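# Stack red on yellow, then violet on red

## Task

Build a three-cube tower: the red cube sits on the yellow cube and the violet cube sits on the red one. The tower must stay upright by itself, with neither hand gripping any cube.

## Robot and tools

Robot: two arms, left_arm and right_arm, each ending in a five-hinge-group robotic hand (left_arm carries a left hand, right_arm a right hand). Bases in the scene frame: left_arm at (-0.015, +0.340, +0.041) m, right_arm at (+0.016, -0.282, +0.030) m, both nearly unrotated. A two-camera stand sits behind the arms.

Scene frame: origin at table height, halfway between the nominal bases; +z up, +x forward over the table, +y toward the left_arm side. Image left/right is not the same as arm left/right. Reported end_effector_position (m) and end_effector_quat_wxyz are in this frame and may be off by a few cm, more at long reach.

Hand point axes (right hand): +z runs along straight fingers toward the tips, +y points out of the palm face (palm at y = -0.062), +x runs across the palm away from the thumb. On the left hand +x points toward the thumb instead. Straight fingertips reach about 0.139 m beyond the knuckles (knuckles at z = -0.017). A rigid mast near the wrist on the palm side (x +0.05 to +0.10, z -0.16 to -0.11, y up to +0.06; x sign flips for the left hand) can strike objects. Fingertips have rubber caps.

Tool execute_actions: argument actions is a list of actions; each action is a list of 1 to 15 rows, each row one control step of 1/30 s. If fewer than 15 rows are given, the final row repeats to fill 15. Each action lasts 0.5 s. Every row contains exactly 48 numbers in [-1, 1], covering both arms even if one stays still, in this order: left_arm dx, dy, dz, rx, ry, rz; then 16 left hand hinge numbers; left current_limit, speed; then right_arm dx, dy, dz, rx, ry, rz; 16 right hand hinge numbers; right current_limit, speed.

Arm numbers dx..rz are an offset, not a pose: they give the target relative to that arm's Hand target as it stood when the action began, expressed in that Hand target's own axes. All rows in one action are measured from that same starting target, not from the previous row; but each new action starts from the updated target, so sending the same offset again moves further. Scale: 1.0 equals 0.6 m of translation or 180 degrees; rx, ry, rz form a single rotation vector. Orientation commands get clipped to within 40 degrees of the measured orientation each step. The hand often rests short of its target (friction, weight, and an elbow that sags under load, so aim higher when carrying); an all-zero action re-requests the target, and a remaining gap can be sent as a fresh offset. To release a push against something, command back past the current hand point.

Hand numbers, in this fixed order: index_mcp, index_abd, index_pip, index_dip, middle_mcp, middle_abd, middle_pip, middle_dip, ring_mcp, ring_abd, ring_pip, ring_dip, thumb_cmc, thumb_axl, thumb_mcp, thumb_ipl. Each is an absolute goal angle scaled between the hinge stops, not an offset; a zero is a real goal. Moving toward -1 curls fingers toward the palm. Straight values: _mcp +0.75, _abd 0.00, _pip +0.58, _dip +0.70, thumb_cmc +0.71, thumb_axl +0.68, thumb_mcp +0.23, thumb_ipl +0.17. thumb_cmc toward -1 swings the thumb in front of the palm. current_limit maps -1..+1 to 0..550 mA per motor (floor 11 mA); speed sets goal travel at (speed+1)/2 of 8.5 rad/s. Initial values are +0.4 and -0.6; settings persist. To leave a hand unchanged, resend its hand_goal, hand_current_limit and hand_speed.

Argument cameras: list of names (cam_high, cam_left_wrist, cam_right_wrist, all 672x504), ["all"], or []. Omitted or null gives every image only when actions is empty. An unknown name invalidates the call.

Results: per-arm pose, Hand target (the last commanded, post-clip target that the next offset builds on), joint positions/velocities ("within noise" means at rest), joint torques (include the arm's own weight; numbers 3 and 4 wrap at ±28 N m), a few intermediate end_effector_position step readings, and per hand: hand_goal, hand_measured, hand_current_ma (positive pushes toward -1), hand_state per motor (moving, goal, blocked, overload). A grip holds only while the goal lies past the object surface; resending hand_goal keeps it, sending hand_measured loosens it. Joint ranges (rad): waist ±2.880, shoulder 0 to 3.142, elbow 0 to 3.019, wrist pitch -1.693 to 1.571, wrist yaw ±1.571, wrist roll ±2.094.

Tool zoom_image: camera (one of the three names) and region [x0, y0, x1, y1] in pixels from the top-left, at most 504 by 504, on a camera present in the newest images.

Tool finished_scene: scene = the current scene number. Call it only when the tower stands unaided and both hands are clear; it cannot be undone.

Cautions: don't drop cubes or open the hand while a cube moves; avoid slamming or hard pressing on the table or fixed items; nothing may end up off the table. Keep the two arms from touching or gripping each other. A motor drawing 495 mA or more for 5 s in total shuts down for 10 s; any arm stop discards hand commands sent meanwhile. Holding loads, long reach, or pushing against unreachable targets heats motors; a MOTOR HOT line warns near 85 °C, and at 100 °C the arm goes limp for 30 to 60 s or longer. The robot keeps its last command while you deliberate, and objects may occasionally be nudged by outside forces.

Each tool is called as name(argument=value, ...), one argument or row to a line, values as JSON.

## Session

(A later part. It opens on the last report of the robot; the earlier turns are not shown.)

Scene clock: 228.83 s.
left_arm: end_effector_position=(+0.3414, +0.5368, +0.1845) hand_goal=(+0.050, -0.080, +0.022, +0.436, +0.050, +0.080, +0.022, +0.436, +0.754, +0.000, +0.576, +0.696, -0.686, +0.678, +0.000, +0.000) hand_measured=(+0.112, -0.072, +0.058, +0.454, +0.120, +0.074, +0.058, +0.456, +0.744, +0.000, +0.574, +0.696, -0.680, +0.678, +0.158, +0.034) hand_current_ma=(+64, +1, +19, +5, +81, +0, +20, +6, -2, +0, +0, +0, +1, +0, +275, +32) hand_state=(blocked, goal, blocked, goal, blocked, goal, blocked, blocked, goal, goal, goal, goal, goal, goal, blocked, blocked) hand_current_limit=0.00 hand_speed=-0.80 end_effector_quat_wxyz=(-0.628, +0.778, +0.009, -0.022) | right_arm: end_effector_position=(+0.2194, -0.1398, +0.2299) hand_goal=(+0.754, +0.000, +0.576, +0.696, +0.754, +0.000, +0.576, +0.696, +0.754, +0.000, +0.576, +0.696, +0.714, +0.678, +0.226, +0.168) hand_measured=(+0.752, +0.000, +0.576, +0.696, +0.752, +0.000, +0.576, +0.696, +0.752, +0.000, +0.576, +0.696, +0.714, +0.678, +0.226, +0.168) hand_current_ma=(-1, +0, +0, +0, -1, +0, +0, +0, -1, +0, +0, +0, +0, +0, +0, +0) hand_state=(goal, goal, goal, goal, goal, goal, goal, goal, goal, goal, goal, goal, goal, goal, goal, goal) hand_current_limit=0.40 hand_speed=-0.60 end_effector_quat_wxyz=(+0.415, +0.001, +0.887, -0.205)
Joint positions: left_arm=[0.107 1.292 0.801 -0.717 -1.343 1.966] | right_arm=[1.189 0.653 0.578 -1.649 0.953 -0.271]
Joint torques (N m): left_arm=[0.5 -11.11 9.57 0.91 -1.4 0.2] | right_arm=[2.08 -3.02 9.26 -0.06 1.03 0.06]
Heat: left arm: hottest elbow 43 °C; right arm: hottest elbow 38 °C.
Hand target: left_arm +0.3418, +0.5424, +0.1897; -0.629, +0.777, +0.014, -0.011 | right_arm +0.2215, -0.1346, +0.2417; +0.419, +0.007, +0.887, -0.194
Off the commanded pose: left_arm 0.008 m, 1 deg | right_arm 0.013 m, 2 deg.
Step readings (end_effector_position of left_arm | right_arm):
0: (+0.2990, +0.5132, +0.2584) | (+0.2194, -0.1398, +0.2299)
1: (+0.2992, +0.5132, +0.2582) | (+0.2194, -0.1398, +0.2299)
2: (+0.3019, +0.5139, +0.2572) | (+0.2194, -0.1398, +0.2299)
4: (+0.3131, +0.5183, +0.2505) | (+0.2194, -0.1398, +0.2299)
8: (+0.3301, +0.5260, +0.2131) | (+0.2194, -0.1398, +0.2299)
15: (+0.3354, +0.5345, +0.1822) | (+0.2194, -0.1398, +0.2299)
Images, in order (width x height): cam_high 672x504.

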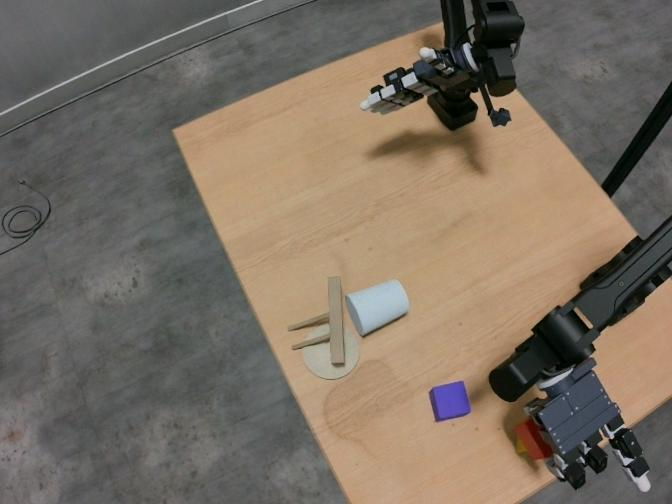

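execute_actions(
  actions=[
    [[-0.025,0.0395,0.011,0,0,0,0.05,-0.08,0.022,0.435,0.05,0.08,0.022,0.435,0.754,0,0.576,0.696,-0.686,0.678,0.0,0.0,0.0,-0.8,0,0,0,0,0,0,0.754,0,0.576,0.696,0.754,0,0.576,0.696,0.754,0,0.576,0.696,0.714,0.678,0.226,0.168,0.4,-0.6]],
  ],
  cameras=["cam_high"],
)

zoom_image(
  camera="cam_high",
  region=[500, 370, 600, 470],
)

Scene clock: 241.53 s.
left_arm: end_effector_position=(+0.3270, +0.5377, +0.1568) hand_goal=(+0.050, -0.080, +0.022, +0.436, +0.050, +0.080, +0.022, +0.436, +0.754, +0.000, +0.576, +0.696, -0.686, +0.678, +0.000, +0.000) hand_measured=(+0.112, -0.072, +0.058, +0.454, +0.120, +0.074, +0.058, +0.456, +0.744, +0.000, +0.574, +0.696, -0.680, +0.678, +0.158, +0.034) hand_current_ma=(+64, +1, +19, +5, +81, +0, +20, +6, -2, +0, +0, +0, +1, +0, +275, +32) hand_state=(blocked, goal, blocked, goal, blocked, goal, blocked, blocked, goal, goal, goal, goal, goal, goal, blocked, blocked) hand_current_limit=0.00 hand_speed=-0.80 end_effector_quat_wxyz=(-0.627, +0.779, +0.001, -0.019) | right_arm: end_effector_position=(+0.2194, -0.1398, +0.2299) hand_goal=(+0.754, +0.000, +0.576, +0.696, +0.754, +0.000, +0.576, +0.696, +0.754, +0.000, +0.576, +0.696, +0.714, +0.678, +0.226, +0.168) hand_measured=(+0.752, +0.000, +0.576, +0.696, +0.752, +0.000, +0.576, +0.696, +0.752, +0.000, +0.576, +0.696, +0.714, +0.678, +0.226, +0.168) hand_current_ma=(-1, +0, +0, +0, -1, +0, +0, +0, -1, +0, +0, +0, +0, +0, +0, +0) hand_state=(goal, goal, goal, goal, goal, goal, goal, goal, goal, goal, goal, goal, goal, goal, goal, goal) hand_current_limit=0.40 hand_speed=-0.60 end_effector_quat_wxyz=(+0.415, +0.001, +0.887, -0.205)
Joint positions: left_arm=[0.118 1.278 0.698 -0.528 -1.33 2.075] | right_arm=[1.189 0.653 0.578 -1.649 0.953 -0.271]
Joint torques (N m): left_arm=[0.5 -11.16 9.09 1.1 -1.33 0.18] | right_arm=[1.49 -2.49 9.14 -0.01 1.02 0.06]
Heat: left arm: hottest elbow 43 °C; right arm: hottest elbow 38 °C.
Hand target: left_arm +0.3268, +0.5433, +0.1652; -0.629, +0.777, +0.014, -0.011 | right_arm +0.2215, -0.1346, +0.2417; +0.419, +0.007, +0.887, -0.194
Off the commanded pose: left_arm 0.010 m, 2 deg | right_arm 0.013 m, 2 deg.
Step readings (end_effector_position of left_arm | right_arm):
0: (+0.3414, +0.5368, +0.1845) | (+0.2194, -0.1398, +0.2299)
1: (+0.3413, +0.5368, +0.1842) | (+0.2194, -0.1398, +0.2299)
2: (+0.3413, +0.5371, +0.1829) | (+0.2194, -0.1398, +0.2299)
4: (+0.3394, +0.5378, +0.1771) | (+0.2194, -0.1398, +0.2299)
8: (+0.3279, +0.5367, +0.1588) | (+0.2194, -0.1398, +0.2299)
15: (+0.3250, +0.5374, +0.1525) | (+0.2194, -0.1398, +0.2299)
Images, in order (width x height): cam_high 672x504.

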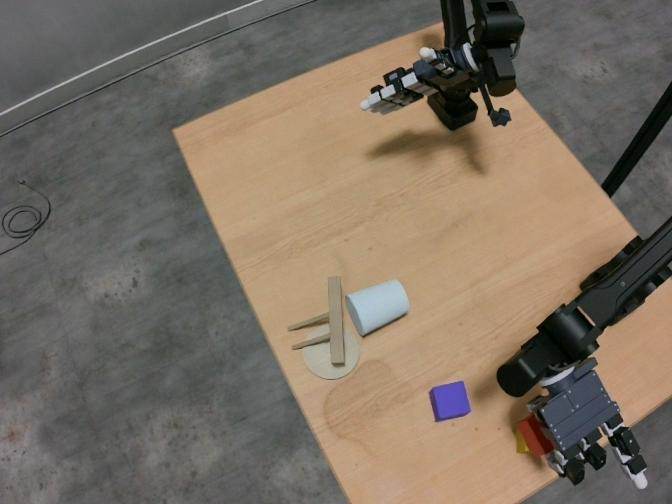

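Scaled by 5.040 from the camera's 672x504 image, which has a finer 960x720 frame.

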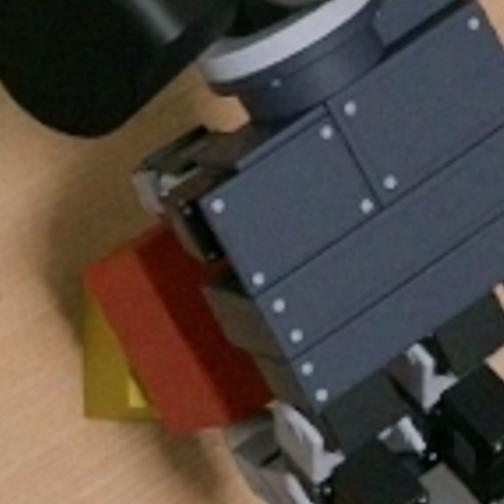

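execute_actions(
  actions=[
    [[0,0.012,0.0077,0,0,0,0.05,-0.08,0.022,0.435,0.05,0.08,0.022,0.435,0.754,0,0.576,0.696,-0.686,0.678,0.0,0.0,0.0,-0.8,0,0,0,0,0,0,0.754,0,0.576,0.696,0.754,0,0.576,0.696,0.754,0,0.576,0.696,0.714,0.678,0.226,0.168,0.4,-0.6]],
    [[0,0.008,0.0017,0,0,0,0.05,-0.08,0.022,0.435,0.05,0.08,0.022,0.435,0.754,0,0.576,0.696,-0.686,0.678,0.0,0.0,0.0,-0.8,0,0,0,0,0,0,0.754,0,0.576,0.696,0.754,0,0.576,0.696,0.754,0,0.576,0.696,0.714,0.678,0.226,0.168,0.4,-0.6]],
  ],
  cameras=["cam_high"],
)

zoom_image(
  camera="cam_high",
  region=[500, 370, 600, 470],
)

Scene clock: 252.10 s.
left_arm: end_effector_position=(+0.3262, +0.5408, +0.1511) hand_goal=(+0.050, -0.080, +0.022, +0.436, +0.050, +0.080, +0.022, +0.436, +0.754, +0.000, +0.576, +0.696, -0.686, +0.678, +0.000, +0.000) hand_measured=(+0.112, -0.072, +0.058, +0.454, +0.120, +0.074, +0.058, +0.456, +0.744, +0.000, +0.574, +0.696, -0.680, +0.678, +0.158, +0.034) hand_current_ma=(+64, +1, +19, +5, +81, +0, +20, +6, -2, +0, +0, +0, +1, +0, +275, +32) hand_state=(blocked, goal, blocked, goal, blocked, goal, blocked, blocked, goal, goal, goal, goal, goal, goal, blocked, blocked) hand_current_limit=0.00 hand_speed=-0.80 end_effector_quat_wxyz=(-0.627, +0.779, +0.008, -0.012) | right_arm: end_effector_position=(+0.2194, -0.1398, +0.2299) hand_goal=(+0.754, +0.000, +0.576, +0.696, +0.754, +0.000, +0.576, +0.696, +0.754, +0.000, +0.576, +0.696, +0.714, +0.678, +0.226, +0.168) hand_measured=(+0.752, +0.000, +0.576, +0.696, +0.752, +0.000, +0.576, +0.696, +0.752, +0.000, +0.576, +0.696, +0.714, +0.678, +0.226, +0.168) hand_current_ma=(-1, +0, +0, +0, -1, +0, +0, +0, -1, +0, +0, +0, +0, +0, +0, +0) hand_state=(goal, goal, goal, goal, goal, goal, goal, goal, goal, goal, goal, goal, goal, goal, goal, goal) hand_current_limit=0.40 hand_speed=-0.60 end_effector_quat_wxyz=(+0.415, +0.001, +0.887, -0.205)
Joint positions: left_arm=[0.128 1.278 0.673 -0.46 -1.326 2.098] | right_arm=[1.189 0.653 0.578 -1.649 0.953 -0.271]
Joint torques (N m): left_arm=[0.5 -8.94 9.2 1.2 -1.3 0.19] | right_arm=[1.61 -3.02 9.1 -0.02 1.03 0.07]
Heat: left arm: hottest elbow 42 °C; right arm: hottest elbow 38 °C.
Hand target: left_arm +0.3267, +0.5465, +0.1523; -0.629, +0.777, +0.014, -0.011 | right_arm +0.2215, -0.1346, +0.2417; +0.419, +0.007, +0.887, -0.194
Off the commanded pose: left_arm 0.006 m, 1 deg | right_arm 0.013 m, 2 deg.
joint sent to its limit (left arm) — joint 6 (wrist roll), upper limit. The joint targets still meet the commanded pose.
Step readings (end_effector_position of left_arm | right_arm):
0: (+0.3269, +0.5377, +0.1568) | (+0.2194, -0.1398, +0.2299)
1: (+0.3268, +0.5379, +0.1567) | (+0.2194, -0.1398, +0.2299)
2: (+0.3270, +0.5380, +0.1563) | (+0.2194, -0.1398, +0.2299)
4: (+0.3276, +0.5385, +0.1552) | (+0.2194, -0.1398, +0.2299)
8: (+0.3262, +0.5401, +0.1530) | (+0.2194, -0.1398, +0.2299)
15: (+0.3259, +0.5407, +0.1525) | (+0.2194, -0.1398, +0.2299)
16: (+0.3260, +0.5407, +0.1526) | (+0.2194, -0.1398, +0.2299)
17: (+0.3262, +0.5408, +0.1527) | (+0.2194, -0.1398, +0.2299)
19: (+0.3268, +0.5409, +0.1525) | (+0.2194, -0.1398, +0.2299)
23: (+0.3264, +0.5408, +0.1515) | (+0.2194, -0.1398, +0.2299)
30: (+0.3262, +0.5408, +0.1511) | (+0.2194, -0.1398, +0.2299)
Images, in order (width x height): cam_high 672x504.

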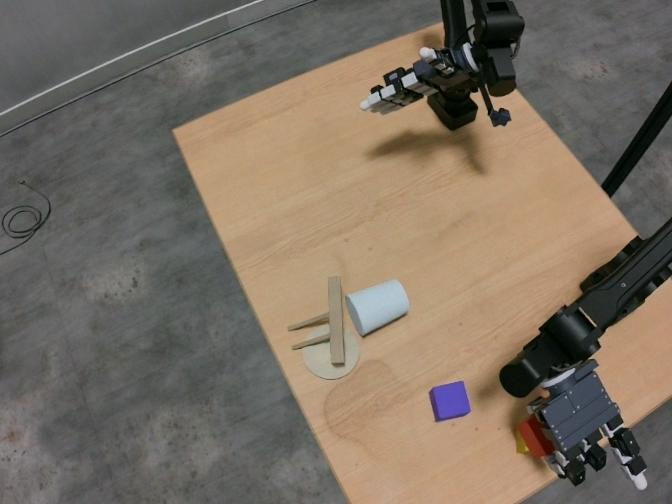

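Scaled by 5.040 from the camera's 672x504 image, which has a finer 960x720 frame.

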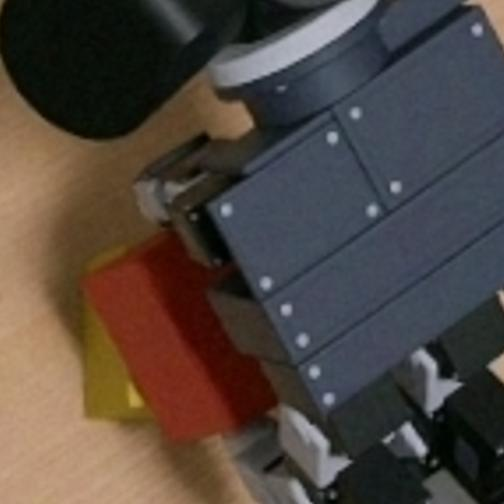

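execute_actions(
  actions=[
    [[0,-0.003,-0.0006,0,0,0,0.106,-0.075,0.055,0.45,0.113,0.077,0.055,0.45,0.754,0,0.576,0.696,-0.683,0.678,0.145,0.032,0.0,-0.8,0,0,0,0,0,0,0.754,0,0.576,0.696,0.754,0,0.576,0.696,0.754,0,0.576,0.696,0.714,0.678,0.226,0.168,0.4,-0.6]],
    [[0,0,0,0,0,0,0.28,-0.08,0.05,0.445,0.28,0.08,0.05,0.445,0.754,0,0.576,0.696,-0.686,0.678,0.31,0.05,0.0,-0.8,0,0,0,0,0,0,0.754,0,0.576,0.696,0.754,0,0.576,0.696,0.754,0,0.576,0.696,0.714,0.678,0.226,0.168,0.4,-0.6]],
    [[0,-0.09,-0.0191,0,0,0,0.42,-0.08,0.022,0.435,0.42,0.08,0.022,0.435,0.754,0,0.576,0.696,-0.686,0.678,0.38,0.059,0.2,-0.6,0,0,0,0,0,0,0.754,0,0.576,0.696,0.754,0,0.576,0.696,0.754,0,0.576,0.696,0.714,0.678,0.226,0.168,0.4,-0.6]],
  ],
  cameras=["cam_high"],
)

zoom_image(
  camera="cam_high",
  region=[490, 360, 640, 480],
)

Scene clock: 263.00 s.
left_arm: end_effector_position=(+0.3166, +0.5405, +0.1928) hand_goal=(+0.420, -0.080, +0.022, +0.436, +0.420, +0.080, +0.022, +0.436, +0.754, +0.000, +0.576, +0.696, -0.686, +0.678, +0.380, +0.060) hand_measured=(+0.404, -0.076, +0.024, +0.438, +0.404, +0.078, +0.024, +0.440, +0.744, +0.000, +0.574, +0.696, -0.682, +0.678, +0.376, +0.058) hand_current_ma=(-4, +0, +0, +0, -4, +0, +0, +0, -2, +0, +0, +0, +0, +0, -1, +0) hand_state=(goal, goal, goal, goal, goal, goal, goal, goal, goal, goal, goal, goal, goal, goal, goal, goal) hand_current_limit=0.20 hand_speed=-0.60 end_effector_quat_wxyz=(-0.627, +0.778, +0.004, -0.020) | right_arm: end_effector_position=(+0.2194, -0.1398, +0.2299) hand_goal=(+0.754, +0.000, +0.576, +0.696, +0.754, +0.000, +0.576, +0.696, +0.754, +0.000, +0.576, +0.696, +0.714, +0.678, +0.226, +0.168) hand_measured=(+0.752, +0.000, +0.576, +0.696, +0.752, +0.000, +0.576, +0.696, +0.752, +0.000, +0.576, +0.696, +0.714, +0.678, +0.226, +0.168) hand_current_ma=(-1, +0, +0, +0, -1, +0, +0, +0, -1, +0, +0, +0, +0, +0, +0, +0) hand_state=(goal, goal, goal, goal, goal, goal, goal, goal, goal, goal, goal, goal, goal, goal, goal, goal) hand_current_limit=0.40 hand_speed=-0.60 end_effector_quat_wxyz=(+0.415, +0.001, +0.887, -0.205)
Joint positions: left_arm=[0.13 1.189 0.73 -0.624 -1.329 2.098] | right_arm=[1.189 0.653 0.578 -1.649 0.953 -0.271]
Joint torques (N m): left_arm=[0.32 -8.59 13.19 0.2 -1.21 0.18] | right_arm=[1.49 -3.08 9.13 0.06 1.02 0.07]
Motor temperatures (°C): left_arm=[27 27 43 27 34 27] | right_arm=[24 27 38 28 30 27]
Heat: left arm: hottest elbow 43 °C; right arm: hottest elbow 38 °C.
Hand target: left_arm +0.3266, +0.5465, +0.2092; -0.629, +0.777, +0.014, -0.011 | right_arm +0.2215, -0.1346, +0.2417; +0.419, +0.007, +0.887, -0.194
Off the commanded pose: left_arm 0.020 m, 2 deg | right_arm 0.013 m, 2 deg.
joint sent to its limit (left arm) — joint 6 (wrist roll), upper limit. The joint targets still meet the commanded pose.
Step readings (end_effector_position of left_arm | right_arm):
0: (+0.3262, +0.5408, +0.1511) | (+0.2194, -0.1398, +0.2299)
1: (+0.3262, +0.5408, +0.1511) | (+0.2194, -0.1398, +0.2299)
2: (+0.3262, +0.5407, +0.1511) | (+0.2194, -0.1398, +0.2299)
4: (+0.3262, +0.5407, +0.1511) | (+0.2194, -0.1398, +0.2299)
8: (+0.3262, +0.5407, +0.1511) | (+0.2194, -0.1398, +0.2299)
15: (+0.3262, +0.5407, +0.1511) | (+0.2194, -0.1398, +0.2299)
16: (+0.3262, +0.5407, +0.1511) | (+0.2194, -0.1398, +0.2299)
17: (+0.3262, +0.5407, +0.1511) | (+0.2194, -0.1398, +0.2299)
19: (+0.3262, +0.5407, +0.1511) | (+0.2194, -0.1398, +0.2299)
23: (+0.3262, +0.5407, +0.1511) | (+0.2194, -0.1398, +0.2299)
30: (+0.3262, +0.5408, +0.1511) | (+0.2194, -0.1398, +0.2299)
31: (+0.3261, +0.5408, +0.1511) | (+0.2194, -0.1398, +0.2299)
32: (+0.3245, +0.5405, +0.1510) | (+0.2194, -0.1398, +0.2299)
34: (+0.3172, +0.5394, +0.1534) | (+0.2194, -0.1398, +0.2299)
38: (+0.3112, +0.5397, +0.1722) | (+0.2194, -0.1398, +0.2299)
45: (+0.3179, +0.5407, +0.1933) | (+0.2194, -0.1398, +0.2299)
Images, in order (width x height): cam_high 672x504.

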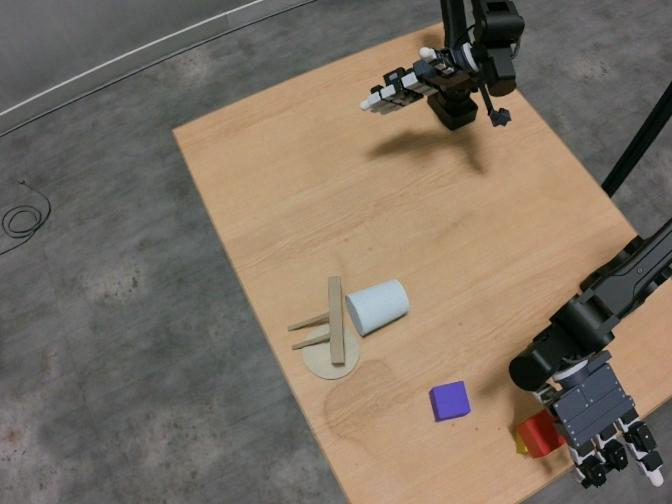

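Scaled by 3.360 from the camera's 672x504 image, which has a finer 960x720 frame.

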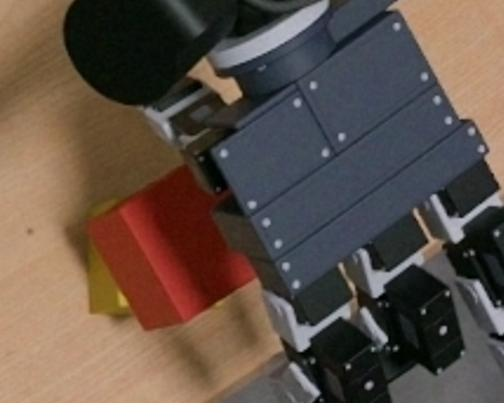

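execute_actions(
  actions=[
    [[0.0963,-0.06,-0.1183,0,0,0,0.42,-0.08,0.022,0.435,0.42,0.08,0.022,0.435,0.754,0,0.576,0.696,-0.686,0.678,0.38,0.059,0.2,-0.6,0,0,0,0,0,0,0.754,0,0.576,0.696,0.754,0,0.576,0.696,0.754,0,0.576,0.696,0.714,0.678,0.226,0.168,0.4,-0.6]],
    [[0.1042,0.1327,-0.1423,0,0.0924,0.0196,0.42,-0.08,0.022,0.435,0.42,0.08,0.022,0.435,0.754,0,0.576,0.696,-0.686,0.678,0.38,0.059,0.2,-0.6,0,0,0,0,0,0,0.754,0,0.576,0.696,0.754,0,0.576,0.696,0.754,0,0.576,0.696,0.714,0.678,0.226,0.168,0.4,-0.6]],
    [[0,0,0,0,0,0,0.42,-0.08,0.022,0.435,0.42,0.08,0.022,0.435,0.754,0,0.576,0.696,-0.686,0.678,0.38,0.059,0.2,-0.6,0,0,0,0,0,0,0.754,0,0.576,0.696,0.754,0,0.576,0.696,0.754,0,0.576,0.696,0.714,0.678,0.226,0.168,0.4,-0.6]],
  ],
  cameras=["cam_high","cam_left_wrist"],
)

zoom_image(
  camera="cam_high",
  region=[410, 340, 590, 490],
)

Scene clock: 277.90 s.
left_arm: end_effector_position=(+0.4342, +0.3868, +0.1903) hand_goal=(+0.420, -0.080, +0.022, +0.436, +0.420, +0.080, +0.022, +0.436, +0.754, +0.000, +0.576, +0.696, -0.686, +0.678, +0.380, +0.060) hand_measured=(+0.408, -0.078, +0.024, +0.438, +0.408, +0.078, +0.024, +0.438, +0.744, +0.000, +0.574, +0.696, -0.684, +0.678, +0.378, +0.058) hand_current_ma=(-2, +0, +0, +0, -2, +0, +0, +0, -2, +0, +0, +0, +0, +0, +0, +0) hand_state=(goal, goal, goal, goal, goal, goal, goal, goal, goal, goal, goal, goal, goal, goal, goal, goal) hand_current_limit=0.20 hand_speed=-0.60 end_effector_quat_wxyz=(-0.624, +0.769, -0.120, +0.071) | right_arm: end_effector_position=(+0.2194, -0.1398, +0.2299) hand_goal=(+0.754, +0.000, +0.576, +0.696, +0.754, +0.000, +0.576, +0.696, +0.754, +0.000, +0.576, +0.696, +0.714, +0.678, +0.226, +0.168) hand_measured=(+0.752, +0.000, +0.576, +0.696, +0.752, +0.000, +0.576, +0.696, +0.752, +0.000, +0.576, +0.696, +0.714, +0.678, +0.226, +0.168) hand_current_ma=(-1, +0, +0, +0, -1, +0, +0, +0, -1, +0, +0, +0, +0, +0, +0, +0) hand_state=(goal, goal, goal, goal, goal, goal, goal, goal, goal, goal, goal, goal, goal, goal, goal, goal) hand_current_limit=0.40 hand_speed=-0.60 end_effector_quat_wxyz=(+0.415, +0.001, +0.887, -0.205)
Joint positions: left_arm=[-0.259 1.464 1 -0.954 -1.356 1.769] | right_arm=[1.189 0.653 0.578 -1.649 0.953 -0.271]
Joint torques (N m): left_arm=[0.44 -11.16 12.92 0.42 -1.48 0.04] | right_arm=[1.49 -2.67 9.2 0.02 1.02 0.07]
Heat: left arm: hottest elbow 45 °C; right arm: hottest elbow 38 °C.
Hand target: left_arm +0.4525, +0.3888, +0.1994; -0.624, +0.771, -0.101, +0.083 | right_arm +0.2215, -0.1346, +0.2417; +0.419, +0.007, +0.887, -0.194
Off the commanded pose: left_arm 0.021 m, 3 deg | right_arm 0.013 m, 2 deg.
Step readings (end_effector_position of left_arm | right_arm):
0: (+0.3166, +0.5405, +0.1928) | (+0.2194, -0.1398, +0.2299)
1: (+0.3165, +0.5406, +0.1931) | (+0.2194, -0.1398, +0.2299)
2: (+0.3168, +0.5383, +0.1947) | (+0.2194, -0.1398, +0.2299)
4: (+0.3206, +0.5306, +0.2044) | (+0.2194, -0.1398, +0.2299)
8: (+0.3519, +0.5011, +0.2366) | (+0.2194, -0.1398, +0.2299)
15: (+0.3705, +0.4876, +0.2557) | (+0.2194, -0.1398, +0.2299)
16: (+0.3699, +0.4872, +0.2527) | (+0.2194, -0.1398, +0.2299)
17: (+0.3728, +0.4831, +0.2492) | (+0.2194, -0.1398, +0.2299)
19: (+0.3845, +0.4668, +0.2379) | (+0.2194, -0.1398, +0.2299)
23: (+0.4114, +0.4108, +0.2067) | (+0.2194, -0.1398, +0.2299)
30: (+0.4253, +0.3880, +0.1817) | (+0.2194, -0.1398, +0.2299)
31: (+0.4266, +0.3879, +0.1829) | (+0.2194, -0.1398, +0.2299)
32: (+0.4280, +0.3878, +0.1844) | (+0.2194, -0.1398, +0.2299)
34: (+0.4310, +0.3873, +0.1875) | (+0.2194, -0.1398, +0.2299)
38: (+0.4342, +0.3866, +0.1903) | (+0.2194, -0.1398, +0.2299)
45: (+0.4342, +0.3868, +0.1903) | (+0.2194, -0.1398, +0.2299)
Images, in order (width x height): cam_high 672x504, cam_left_wrist 672x504.

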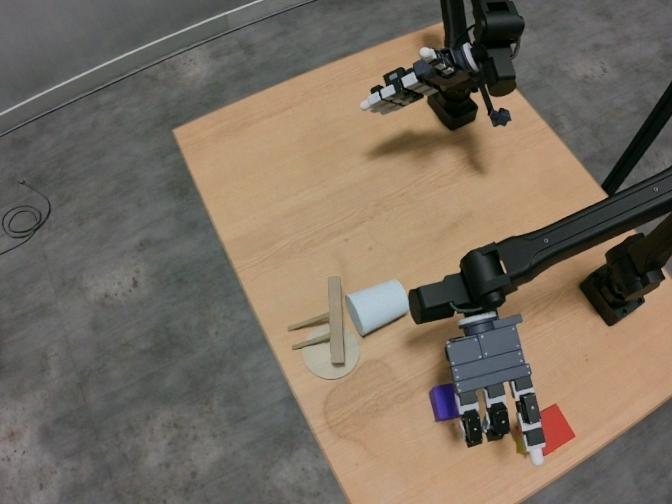

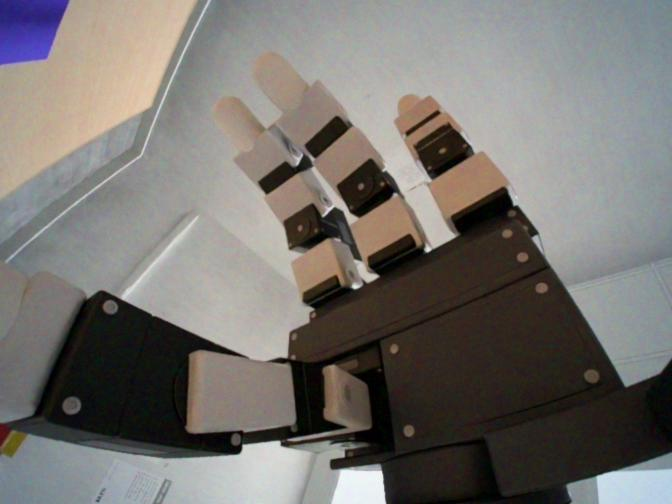

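Scaled by 2.800 from the camera's 672x504 image, which has a finer 960x720 frame.

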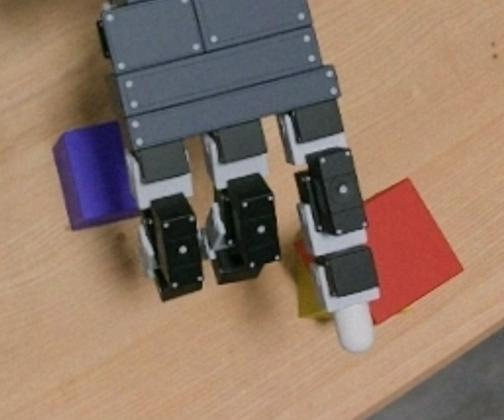

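execute_actions(
  actions=[
    [[0,0.1223,0.026,0,0,0,0.42,-0.08,0.022,0.435,0.42,0.08,0.022,0.435,0.754,0,0.576,0.696,-0.686,0.678,0.38,0.059,0.2,-0.6,0,0,0,0,0,0,0.754,0,0.576,0.696,0.754,0,0.576,0.696,0.754,0,0.576,0.696,0.714,0.678,0.226,0.168,0.4,-0.6]],
  ],
  cameras=["cam_high","cam_left_wrist"],
)

zoom_image(
  camera="cam_high",
  region=[410, 340, 590, 490],
)

Scene clock: 289.47 s.
left_arm: end_effector_position=(+0.4516, +0.3830, +0.1289) hand_goal=(+0.420, -0.080, +0.022, +0.436, +0.420, +0.080, +0.022, +0.436, +0.754, +0.000, +0.576, +0.696, -0.686, +0.678, +0.380, +0.060) hand_measured=(+0.408, -0.078, +0.024, +0.438, +0.408, +0.078, +0.024, +0.438, +0.744, +0.000, +0.574, +0.696, -0.684, +0.678, +0.378, +0.058) hand_current_ma=(-2, +0, +0, +0, -2, +0, +0, +0, -2, +0, +0, +0, +0, +0, +0, +0) hand_state=(goal, goal, goal, goal, goal, goal, goal, goal, goal, goal, goal, goal, goal, goal, goal, goal) hand_current_limit=0.20 hand_speed=-0.60 end_effector_quat_wxyz=(-0.623, +0.770, -0.101, +0.089) | right_arm: end_effector_position=(+0.2194, -0.1398, +0.2299) hand_goal=(+0.754, +0.000, +0.576, +0.696, +0.754, +0.000, +0.576, +0.696, +0.754, +0.000, +0.576, +0.696, +0.714, +0.678, +0.226, +0.168) hand_measured=(+0.752, +0.000, +0.576, +0.696, +0.752, +0.000, +0.576, +0.696, +0.752, +0.000, +0.576, +0.696, +0.714, +0.678, +0.226, +0.168) hand_current_ma=(-1, +0, +0, +0, -1, +0, +0, +0, -1, +0, +0, +0, +0, +0, +0, +0) hand_state=(goal, goal, goal, goal, goal, goal, goal, goal, goal, goal, goal, goal, goal, goal, goal, goal) hand_current_limit=0.40 hand_speed=-0.60 end_effector_quat_wxyz=(+0.415, +0.001, +0.887, -0.205)
Joint positions: left_arm=[-0.259 1.586 0.946 -0.757 -1.359 1.737] | right_arm=[1.189 0.653 0.578 -1.649 0.953 -0.271]
Joint torques (N m): left_arm=[0.38 -12.86 8.5 0.47 -1.38 0.23] | right_arm=[1.44 -2.73 9.11 0.01 1.02 0.04]
Heat: left arm: hottest elbow 44 °C; right arm: hottest elbow 39 °C.
Hand target: left_arm +0.4527, +0.3887, +0.1244; -0.624, +0.771, -0.101, +0.083 | right_arm +0.2215, -0.1346, +0.2417; +0.419, +0.007, +0.887, -0.194
Off the commanded pose: left_arm 0.007 m, 1 deg | right_arm 0.013 m, 2 deg.
Step readings (end_effector_position of left_arm | right_arm):
0: (+0.4342, +0.3868, +0.1903) | (+0.2194, -0.1398, +0.2299)
1: (+0.4345, +0.3867, +0.1903) | (+0.2194, -0.1398, +0.2299)
2: (+0.4367, +0.3863, +0.1897) | (+0.2194, -0.1398, +0.2299)
4: (+0.4450, +0.3847, +0.1846) | (+0.2194, -0.1398, +0.2299)
8: (+0.4489, +0.3838, +0.1551) | (+0.2194, -0.1398, +0.2299)
15: (+0.4479, +0.3839, +0.1282) | (+0.2194, -0.1398, +0.2299)
Images, in order (width x height): cam_high 672x504, cam_left_wrist 672x504.

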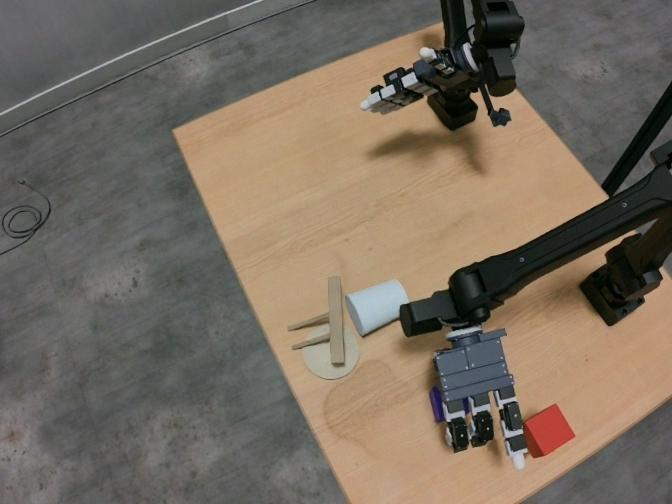

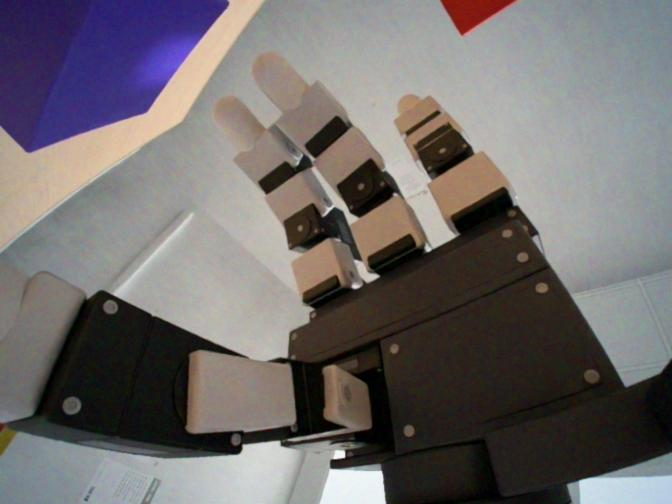

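Scaled by 2.800 from the camera's 672x504 image, which has a finer 960x720 frame.

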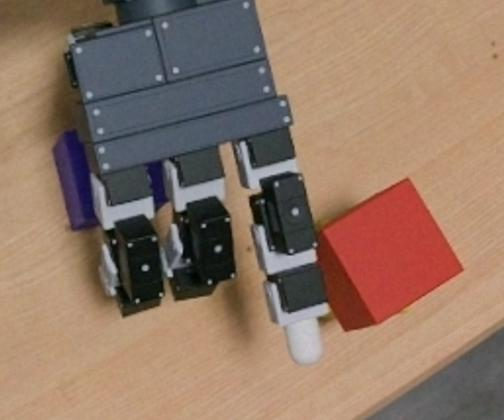

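execute_actions(
  actions=[
    [[0.0117,0.0762,0.0264,0,0,0,0.42,-0.08,0.022,0.435,0.42,0.08,0.022,0.435,0.754,0,0.576,0.696,-0.686,0.678,0.38,0.059,0.2,-0.6,0,0,0,0,0,0,0.754,0,0.576,0.696,0.754,0,0.576,0.696,0.754,0,0.576,0.696,0.714,0.678,0.226,0.168,0.4,-0.6]],
  ],
  cameras=["cam_left_wrist"],
)

Scene clock: 315.17 s.
left_arm: end_effector_position=(+0.4623, +0.3861, +0.0843) hand_goal=(+0.420, -0.080, +0.022, +0.436, +0.420, +0.080, +0.022, +0.436, +0.754, +0.000, +0.576, +0.696, -0.686, +0.678, +0.380, +0.060) hand_measured=(+0.408, -0.078, +0.024, +0.438, +0.408, +0.078, +0.024, +0.438, +0.744, +0.000, +0.574, +0.696, -0.684, +0.678, +0.378, +0.058) hand_current_ma=(-2, +0, +0, +0, -2, +0, +0, +0, -2, +0, +0, +0, +0, +0, +0, +0) hand_state=(goal, goal, goal, goal, goal, goal, goal, goal, goal, goal, goal, goal, goal, goal, goal, goal) hand_current_limit=0.20 hand_speed=-0.60 end_effector_quat_wxyz=(-0.623, +0.770, -0.099, +0.092) | right_arm: end_effector_position=(+0.2194, -0.1398, +0.2299) hand_goal=(+0.754, +0.000, +0.576, +0.696, +0.754, +0.000, +0.576, +0.696, +0.754, +0.000, +0.576, +0.696, +0.714, +0.678, +0.226, +0.168) hand_measured=(+0.752, +0.000, +0.576, +0.696, +0.752, +0.000, +0.576, +0.696, +0.752, +0.000, +0.576, +0.696, +0.714, +0.678, +0.226, +0.168) hand_current_ma=(-1, +0, +0, +0, -1, +0, +0, +0, -1, +0, +0, +0, +0, +0, +0, +0) hand_state=(goal, goal, goal, goal, goal, goal, goal, goal, goal, goal, goal, goal, goal, goal, goal, goal) hand_current_limit=0.40 hand_speed=-0.60 end_effector_quat_wxyz=(+0.415, +0.001, +0.887, -0.205)
Joint positions: left_arm=[-0.246 1.682 0.915 -0.569 -1.358 1.792] | right_arm=[1.189 0.653 0.578 -1.649 0.953 -0.271]
Joint torques (N m): left_arm=[0.5 -13.27 7.41 0.59 -1.3 0.21] | right_arm=[1.38 -3.25 9.09 0.02 1.03 0.06]
Heat: left arm: hottest elbow 42 °C; right arm: hottest elbow 39 °C.
Hand target: left_arm +0.4610, +0.3927, +0.0763; -0.624, +0.771, -0.101, +0.083 | right_arm +0.2215, -0.1346, +0.2417; +0.419, +0.007, +0.887, -0.194
Off the commanded pose: left_arm 0.010 m, 1 deg | right_arm 0.013 m, 2 deg.
Step readings (end_effector_position of left_arm | right_arm):
0: (+0.4515, +0.3830, +0.1289) | (+0.2194, -0.1398, +0.2299)
1: (+0.4518, +0.3829, +0.1290) | (+0.2194, -0.1398, +0.2299)
2: (+0.4528, +0.3830, +0.1281) | (+0.2194, -0.1398, +0.2299)
4: (+0.4582, +0.3829, +0.1238) | (+0.2194, -0.1398, +0.2299)
8: (+0.4620, +0.3830, +0.1022) | (+0.2194, -0.1398, +0.2299)
15: (+0.4600, +0.3863, +0.0838) | (+0.2194, -0.1398, +0.2299)
Images, in order (width x height): cam_left_wrist 672x504.

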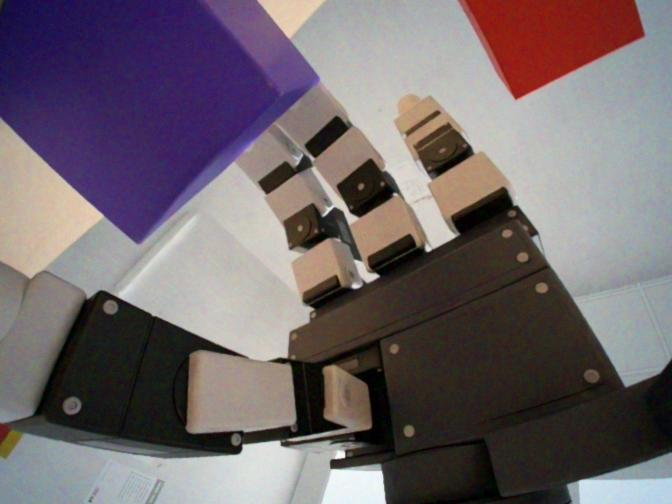

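execute_actions(
  actions=[
    [[0.006,0.0037,0.0144,0,0,0,0.42,-0.08,0.022,0.435,0.42,0.08,0.022,0.435,0.754,0,0.576,0.696,-0.686,0.678,0.38,0.059,0.2,-0.6,0,0,0,0,0,0,0.754,0,0.576,0.696,0.754,0,0.576,0.696,0.754,0,0.576,0.696,0.714,0.678,0.226,0.168,0.4,-0.6]],
    [[0,0,0,0,0,0,0.2,-0.08,0.022,0.435,0.2,0.08,0.022,0.435,0.754,0,0.576,0.696,-0.686,0.678,0.2,0.03,0.0,-0.75,0,0,0,0,0,0,0.754,0,0.576,0.696,0.754,0,0.576,0.696,0.754,0,0.576,0.696,0.714,0.678,0.226,0.168,0.4,-0.6]],
    [[0,0,0,0,0,0,0.05,-0.08,0.022,0.435,0.05,0.08,0.022,0.435,0.754,0,0.576,0.696,-0.686,0.678,0.0,0.0,0.0,-0.8,0,0,0,0,0,0,0.754,0,0.576,0.696,0.754,0,0.576,0.696,0.754,0,0.576,0.696,0.714,0.678,0.226,0.168,0.4,-0.6]],
  ],
  cameras=["cam_left_wrist","cam_high"],
)

Scene clock: 327.23 s.
left_arm: end_effector_position=(+0.4707, +0.3929, +0.0850) hand_goal=(+0.050, -0.080, +0.022, +0.436, +0.050, +0.080, +0.022, +0.436, +0.754, +0.000, +0.576, +0.696, -0.686, +0.678, +0.000, +0.000) hand_measured=(+0.100, -0.076, +0.038, +0.442, +0.114, +0.074, +0.040, +0.440, +0.744, +0.000, +0.574, +0.696, -0.682, +0.678, +0.128, +0.026) hand_current_ma=(+40, +0, +4, +1, +67, +0, +5, +0, -2, +0, +0, +0, +0, +0, +275, +18) hand_state=(blocked, goal, goal, goal, blocked, goal, goal, goal, goal, goal, goal, goal, goal, goal, blocked, blocked) hand_current_limit=0.00 hand_speed=-0.80 end_effector_quat_wxyz=(-0.624, +0.770, -0.096, +0.096) | right_arm: end_effector_position=(+0.2194, -0.1398, +0.2299) hand_goal=(+0.754, +0.000, +0.576, +0.696, +0.754, +0.000, +0.576, +0.696, +0.754, +0.000, +0.576, +0.696, +0.714, +0.678, +0.226, +0.168) hand_measured=(+0.752, +0.000, +0.576, +0.696, +0.752, +0.000, +0.576, +0.696, +0.752, +0.000, +0.576, +0.696, +0.714, +0.678, +0.226, +0.168) hand_current_ma=(-1, +0, +0, +0, -1, +0, +0, +0, -1, +0, +0, +0, +0, +0, +0, +0) hand_state=(goal, goal, goal, goal, goal, goal, goal, goal, goal, goal, goal, goal, goal, goal, goal, goal) hand_current_limit=0.40 hand_speed=-0.60 end_effector_quat_wxyz=(+0.415, +0.001, +0.887, -0.205)
Joint positions: left_arm=[-0.227 1.682 0.908 -0.459 -1.353 1.887] | right_arm=[1.189 0.653 0.578 -1.649 0.953 -0.271]
Joint torques (N m): left_arm=[0.44 -12.92 7.04 0.75 -1.17 0.21] | right_arm=[1.73 -3.08 9.17 0.01 1 0.03]
Heat: left arm: hottest elbow 42 °C; right arm: hottest elbow 39 °C.
Hand target: left_arm +0.4666, +0.3995, +0.0724; -0.624, +0.771, -0.101, +0.083 | right_arm +0.2215, -0.1346, +0.2417; +0.419, +0.007, +0.887, -0.194
Off the commanded pose: left_arm 0.015 m, 2 deg | right_arm 0.013 m, 2 deg.
Step readings (end_effector_position of left_arm | right_arm):
0: (+0.4622, +0.3861, +0.0843) | (+0.2194, -0.1398, +0.2299)
1: (+0.4623, +0.3861, +0.0843) | (+0.2194, -0.1398, +0.2299)
2: (+0.4630, +0.3861, +0.0845) | (+0.2194, -0.1398, +0.2299)
4: (+0.4658, +0.3870, +0.0852) | (+0.2194, -0.1398, +0.2299)
8: (+0.4696, +0.3911, +0.0863) | (+0.2194, -0.1398, +0.2299)
15: (+0.4722, +0.3926, +0.0869) | (+0.2194, -0.1398, +0.2299)
16: (+0.4721, +0.3926, +0.0868) | (+0.2194, -0.1398, +0.2299)
17: (+0.4718, +0.3926, +0.0865) | (+0.2194, -0.1398, +0.2299)
19: (+0.4713, +0.3927, +0.0859) | (+0.2194, -0.1398, +0.2299)
23: (+0.4703, +0.3929, +0.0850) | (+0.2194, -0.1398, +0.2299)
30: (+0.4705, +0.3927, +0.0849) | (+0.2194, -0.1398, +0.2299)
31: (+0.4705, +0.3927, +0.0849) | (+0.2194, -0.1398, +0.2299)
32: (+0.4706, +0.3927, +0.0849) | (+0.2194, -0.1398, +0.2299)
34: (+0.4706, +0.3926, +0.0848) | (+0.2194, -0.1398, +0.2299)
38: (+0.4707, +0.3927, +0.0850) | (+0.2194, -0.1398, +0.2299)
45: (+0.4707, +0.3929, +0.0850) | (+0.2194, -0.1398, +0.2299)
Images, in order (width x height): cam_high 672x504, cam_left_wrist 672x504.

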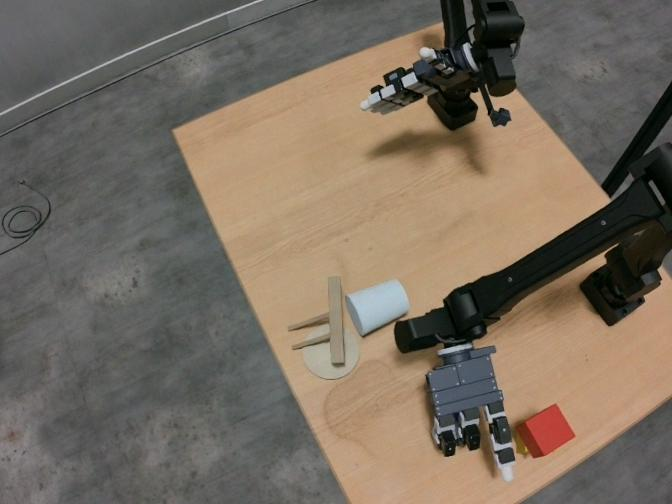

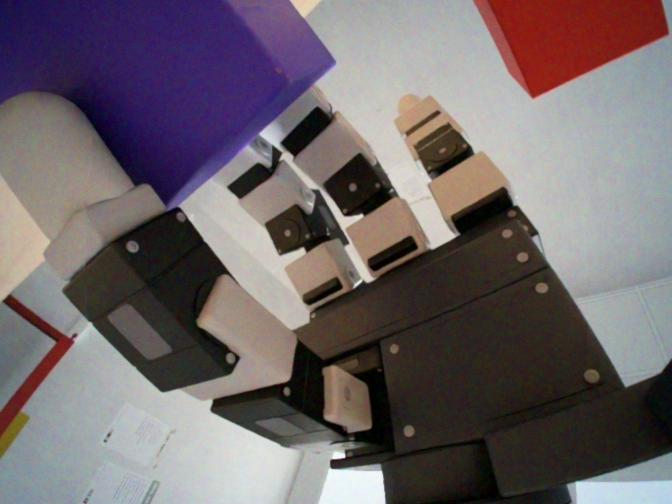

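execute_actions(
  actions=[
    [[0,-0.0978,-0.0208,0,0,0,0.0,-0.08,0.022,0.435,0.0,0.08,0.022,0.435,0.754,0,0.576,0.696,-0.686,0.678,0.0,0.0,0.0,-0.8,0,0,0,0,0,0,0.754,0,0.576,0.696,0.754,0,0.576,0.696,0.754,0,0.576,0.696,0.714,0.678,0.226,0.168,0.4,-0.6]],
    [[0,-0.2445,-0.052,0,0,0,0.0,-0.08,0.022,0.435,0.0,0.08,0.022,0.435,0.754,0,0.576,0.696,-0.686,0.678,0.0,0.0,0.0,-0.8,0,0,0,0,0,0,0.754,0,0.576,0.696,0.754,0,0.576,0.696,0.754,0,0.576,0.696,0.714,0.678,0.226,0.168,0.4,-0.6]],
    [[-0.1388,-0.0167,0.0783,0,-0.0462,-0.0098,0.0,-0.08,0.022,0.435,0.0,0.08,0.022,0.435,0.754,0,0.576,0.696,-0.686,0.678,0.0,0.0,0.0,-0.8,0,0,0,0,0,0,0.754,0,0.576,0.696,0.754,0,0.576,0.696,0.754,0,0.576,0.696,0.714,0.678,0.226,0.168,0.4,-0.6]],
    [[-0.1255,-0.0208,0.0977,0,-0.0462,-0.0098,0.0,-0.08,0.022,0.435,0.0,0.08,0.022,0.435,0.754,0,0.576,0.696,-0.686,0.678,0.0,0.0,0.0,-0.8,0,0,0,0,0,0,0.754,0,0.576,0.696,0.754,0,0.576,0.696,0.754,0,0.576,0.696,0.714,0.678,0.226,0.168,0.4,-0.6]],
  ],
  cameras=["cam_high","cam_left_wrist"],
)

zoom_image(
  camera="cam_high",
  region=[500, 350, 640, 480],
)

Scene clock: 353.30 s.
left_arm: end_effector_position=(+0.3323, +0.5327, +0.2763) hand_goal=(+0.000, -0.080, +0.022, +0.436, +0.000, +0.080, +0.022, +0.436, +0.754, +0.000, +0.576, +0.696, -0.686, +0.678, +0.000, +0.000) hand_measured=(+0.078, -0.068, +0.050, +0.448, +0.088, +0.068, +0.060, +0.458, +0.744, +0.000, +0.574, +0.696, -0.676, +0.678, +0.128, +0.032) hand_current_ma=(+101, +2, +11, +2, +130, -2, +21, +7, -2, +0, +0, +0, +2, +0, +275, +26) hand_state=(blocked, goal, blocked, goal, blocked, goal, blocked, blocked, goal, goal, goal, goal, goal, goal, blocked, blocked) hand_current_limit=0.00 hand_speed=-0.80 end_effector_quat_wxyz=(-0.628, +0.778, +0.008, -0.018) | right_arm: end_effector_position=(+0.2194, -0.1398, +0.2299) hand_goal=(+0.754, +0.000, +0.576, +0.696, +0.754, +0.000, +0.576, +0.696, +0.754, +0.000, +0.576, +0.696, +0.714, +0.678, +0.226, +0.168) hand_measured=(+0.752, +0.000, +0.576, +0.696, +0.752, +0.000, +0.576, +0.696, +0.752, +0.000, +0.576, +0.696, +0.714, +0.678, +0.226, +0.168) hand_current_ma=(-1, +0, +0, +0, -1, +0, +0, +0, -1, +0, +0, +0, +0, +0, +0, +0) hand_state=(goal, goal, goal, goal, goal, goal, goal, goal, goal, goal, goal, goal, goal, goal, goal, goal) hand_current_limit=0.40 hand_speed=-0.60 end_effector_quat_wxyz=(+0.415, +0.001, +0.887, -0.205)
Joint positions: left_arm=[0.099 1.164 0.952 -0.987 -1.344 1.969] | right_arm=[1.189 0.653 0.578 -1.649 0.953 -0.271]
Joint torques (N m): left_arm=[0.15 -10.4 10.45 0.87 -1.29 0.21] | right_arm=[1.67 -3.19 9.09 -0.09 1.02 0.06]
Heat: left arm: hottest elbow 41 °C; right arm: hottest elbow 39 °C.
Hand target: left_arm +0.3303, +0.5356, +0.2822; -0.629, +0.777, +0.014, -0.011 | right_arm +0.2215, -0.1346, +0.2417; +0.419, +0.007, +0.887, -0.194
Off the commanded pose: left_arm 0.007 m, 1 deg | right_arm 0.013 m, 2 deg.
Step readings (end_effector_position of left_arm | right_arm):
0: (+0.4707, +0.3929, +0.0850) | (+0.2194, -0.1398, +0.2299)
1: (+0.4706, +0.3929, +0.0850) | (+0.2194, -0.1398, +0.2299)
2: (+0.4701, +0.3930, +0.0853) | (+0.2194, -0.1398, +0.2299)
4: (+0.4658, +0.3935, +0.0876) | (+0.2194, -0.1398, +0.2299)
8: (+0.4582, +0.3951, +0.1020) | (+0.2194, -0.1398, +0.2299)
15: (+0.4524, +0.3963, +0.1152) | (+0.2194, -0.1398, +0.2299)
16: (+0.4514, +0.3965, +0.1152) | (+0.2194, -0.1398, +0.2299)
17: (+0.4494, +0.3972, +0.1174) | (+0.2194, -0.1398, +0.2299)
19: (+0.4429, +0.3996, +0.1324) | (+0.2194, -0.1398, +0.2299)
23: (+0.4449, +0.4004, +0.2026) | (+0.2194, -0.1398, +0.2299)
30: (+0.4597, +0.3982, +0.2884) | (+0.2194, -0.1398, +0.2299)
31: (+0.4580, +0.3987, +0.2878) | (+0.2194, -0.1398, +0.2299)
32: (+0.4549, +0.4012, +0.2861) | (+0.2194, -0.1398, +0.2299)
34: (+0.4437, +0.4114, +0.2790) | (+0.2194, -0.1398, +0.2299)
38: (+0.4121, +0.4459, +0.2667) | (+0.2194, -0.1398, +0.2299)
45: (+0.3961, +0.4663, +0.2708) | (+0.2194, -0.1398, +0.2299)
46: (+0.3956, +0.4665, +0.2708) | (+0.2194, -0.1398, +0.2299)
47: (+0.3933, +0.4698, +0.2704) | (+0.2194, -0.1398, +0.2299)
49: (+0.3828, +0.4793, +0.2687) | (+0.2194, -0.1398, +0.2299)
53: (+0.3464, +0.5139, +0.2694) | (+0.2194, -0.1398, +0.2299)
60: (+0.3325, +0.5331, +0.2794) | (+0.2194, -0.1398, +0.2299)
Images, in order (width x height): cam_high 672x504, cam_left_wrist 672x504.

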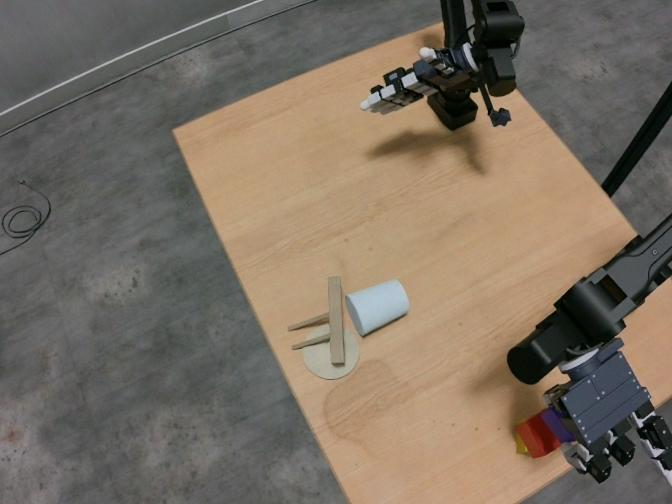

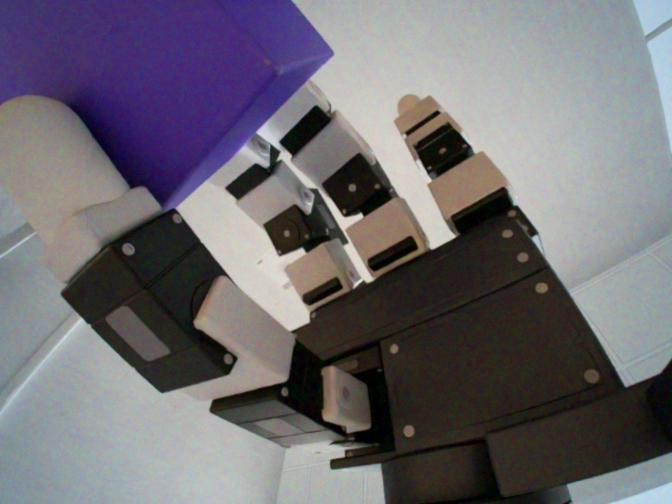

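Scaled by 3.600 from the camera's 672x504 image, which has a finer 960x720 frame.

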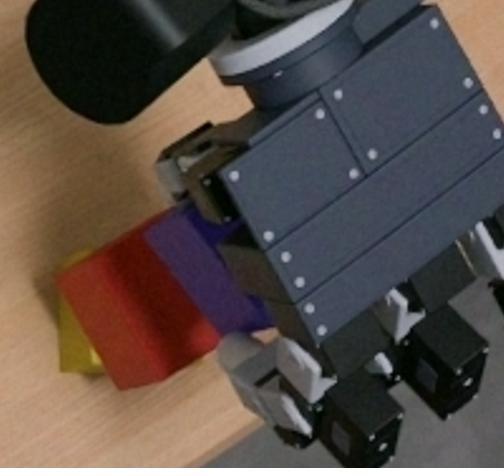

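zoom_image(
  camera="cam_high",
  region=[515, 395, 585, 465],
)

Scaled by 7.200 from the camera's 672x504 image, which has a finer 960x720 frame.

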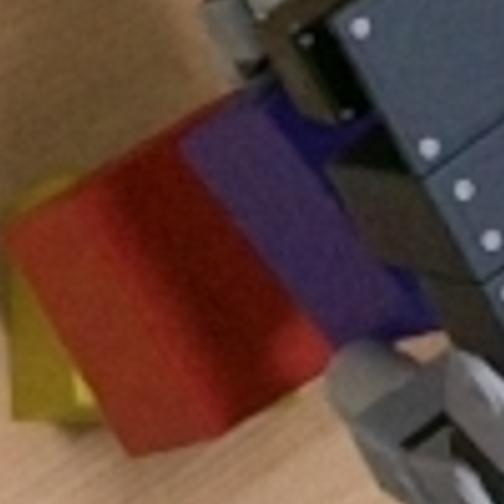

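execute_actions(
  actions=[
    [[0.0157,0.0677,0.0103,0,0,0,0.0,-0.08,0.022,0.435,0.0,0.08,0.022,0.435,0.754,0,0.576,0.696,-0.686,0.678,0.0,0.0,0.0,-0.8,0,0,0,0,0,0,0.754,0,0.576,0.696,0.754,0,0.576,0.696,0.754,0,0.576,0.696,0.714,0.678,0.226,0.168,0.4,-0.6]],
  ],
  cameras=["cam_high"],
)

zoom_image(
  camera="cam_high",
  region=[505, 395, 585, 475],
)

Scene clock: 375.70 s.
left_arm: end_effector_position=(+0.3363, +0.5331, +0.2428) hand_goal=(+0.000, -0.080, +0.022, +0.436, +0.000, +0.080, +0.022, +0.436, +0.754, +0.000, +0.576, +0.696, -0.686, +0.678, +0.000, +0.000) hand_measured=(+0.078, -0.068, +0.050, +0.448, +0.088, +0.068, +0.060, +0.458, +0.744, +0.000, +0.574, +0.696, -0.676, +0.678, +0.128, +0.032) hand_current_ma=(+101, +2, +11, +2, +130, -2, +21, +7, -2, +0, +0, +0, +2, +0, +275, +26) hand_state=(blocked, goal, blocked, goal, blocked, goal, blocked, blocked, goal, goal, goal, goal, goal, goal, blocked, blocked) hand_current_limit=0.00 hand_speed=-0.80 end_effector_quat_wxyz=(-0.628, +0.778, +0.014, -0.012) | right_arm: end_effector_position=(+0.2194, -0.1398, +0.2299) hand_goal=(+0.754, +0.000, +0.576, +0.696, +0.754, +0.000, +0.576, +0.696, +0.754, +0.000, +0.576, +0.696, +0.714, +0.678, +0.226, +0.168) hand_measured=(+0.752, +0.000, +0.576, +0.696, +0.752, +0.000, +0.576, +0.696, +0.752, +0.000, +0.576, +0.696, +0.714, +0.678, +0.226, +0.168) hand_current_ma=(-1, +0, +0, +0, -1, +0, +0, +0, -1, +0, +0, +0, +0, +0, +0, +0) hand_state=(goal, goal, goal, goal, goal, goal, goal, goal, goal, goal, goal, goal, goal, goal, goal, goal) hand_current_limit=0.40 hand_speed=-0.60 end_effector_quat_wxyz=(+0.415, +0.001, +0.887, -0.205)
Joint positions: left_arm=[0.099 1.196 0.884 -0.883 -1.343 1.956] | right_arm=[1.189 0.653 0.578 -1.649 0.953 -0.271]
Joint torques (N m): left_arm=[-0.56 -8.23 10.39 0.92 -1.35 0.16] | right_arm=[1.49 -2.96 9.07 -0.13 1.04 0.06]
Heat: left arm: hottest elbow 41 °C; right arm: hottest elbow 39 °C.
Hand target: left_arm +0.3398, +0.5334, +0.2411; -0.629, +0.777, +0.014, -0.011 | right_arm +0.2215, -0.1346, +0.2417; +0.419, +0.007, +0.887, -0.194
Off the commanded pose: left_arm 0.004 m, 0 deg | right_arm 0.013 m, 2 deg.
Step readings (end_effector_position of left_arm | right_arm):
0: (+0.3323, +0.5327, +0.2763) | (+0.2194, -0.1398, +0.2299)
1: (+0.3323, +0.5327, +0.2760) | (+0.2194, -0.1398, +0.2299)
2: (+0.3327, +0.5327, +0.2751) | (+0.2194, -0.1398, +0.2299)
4: (+0.3334, +0.5328, +0.2699) | (+0.2194, -0.1398, +0.2299)
8: (+0.3315, +0.5326, +0.2529) | (+0.2194, -0.1398, +0.2299)
15: (+0.3347, +0.5329, +0.2423) | (+0.2194, -0.1398, +0.2299)
Images, in order (width x height): cam_high 672x504.

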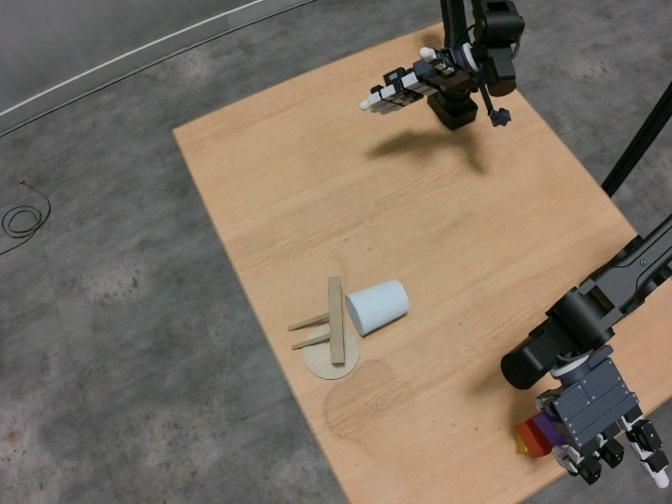

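Scaled by 6.300 from the camera's 672x504 image, which has a finer 960x720 frame.

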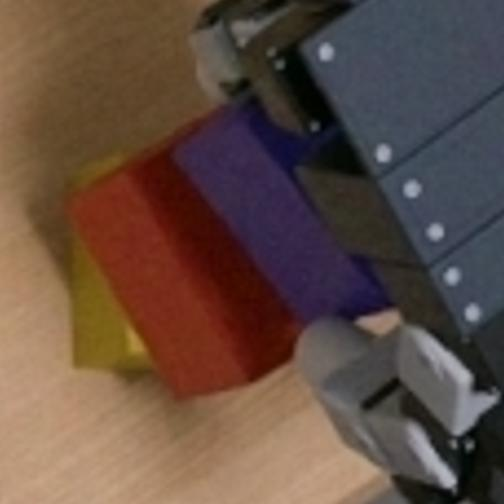

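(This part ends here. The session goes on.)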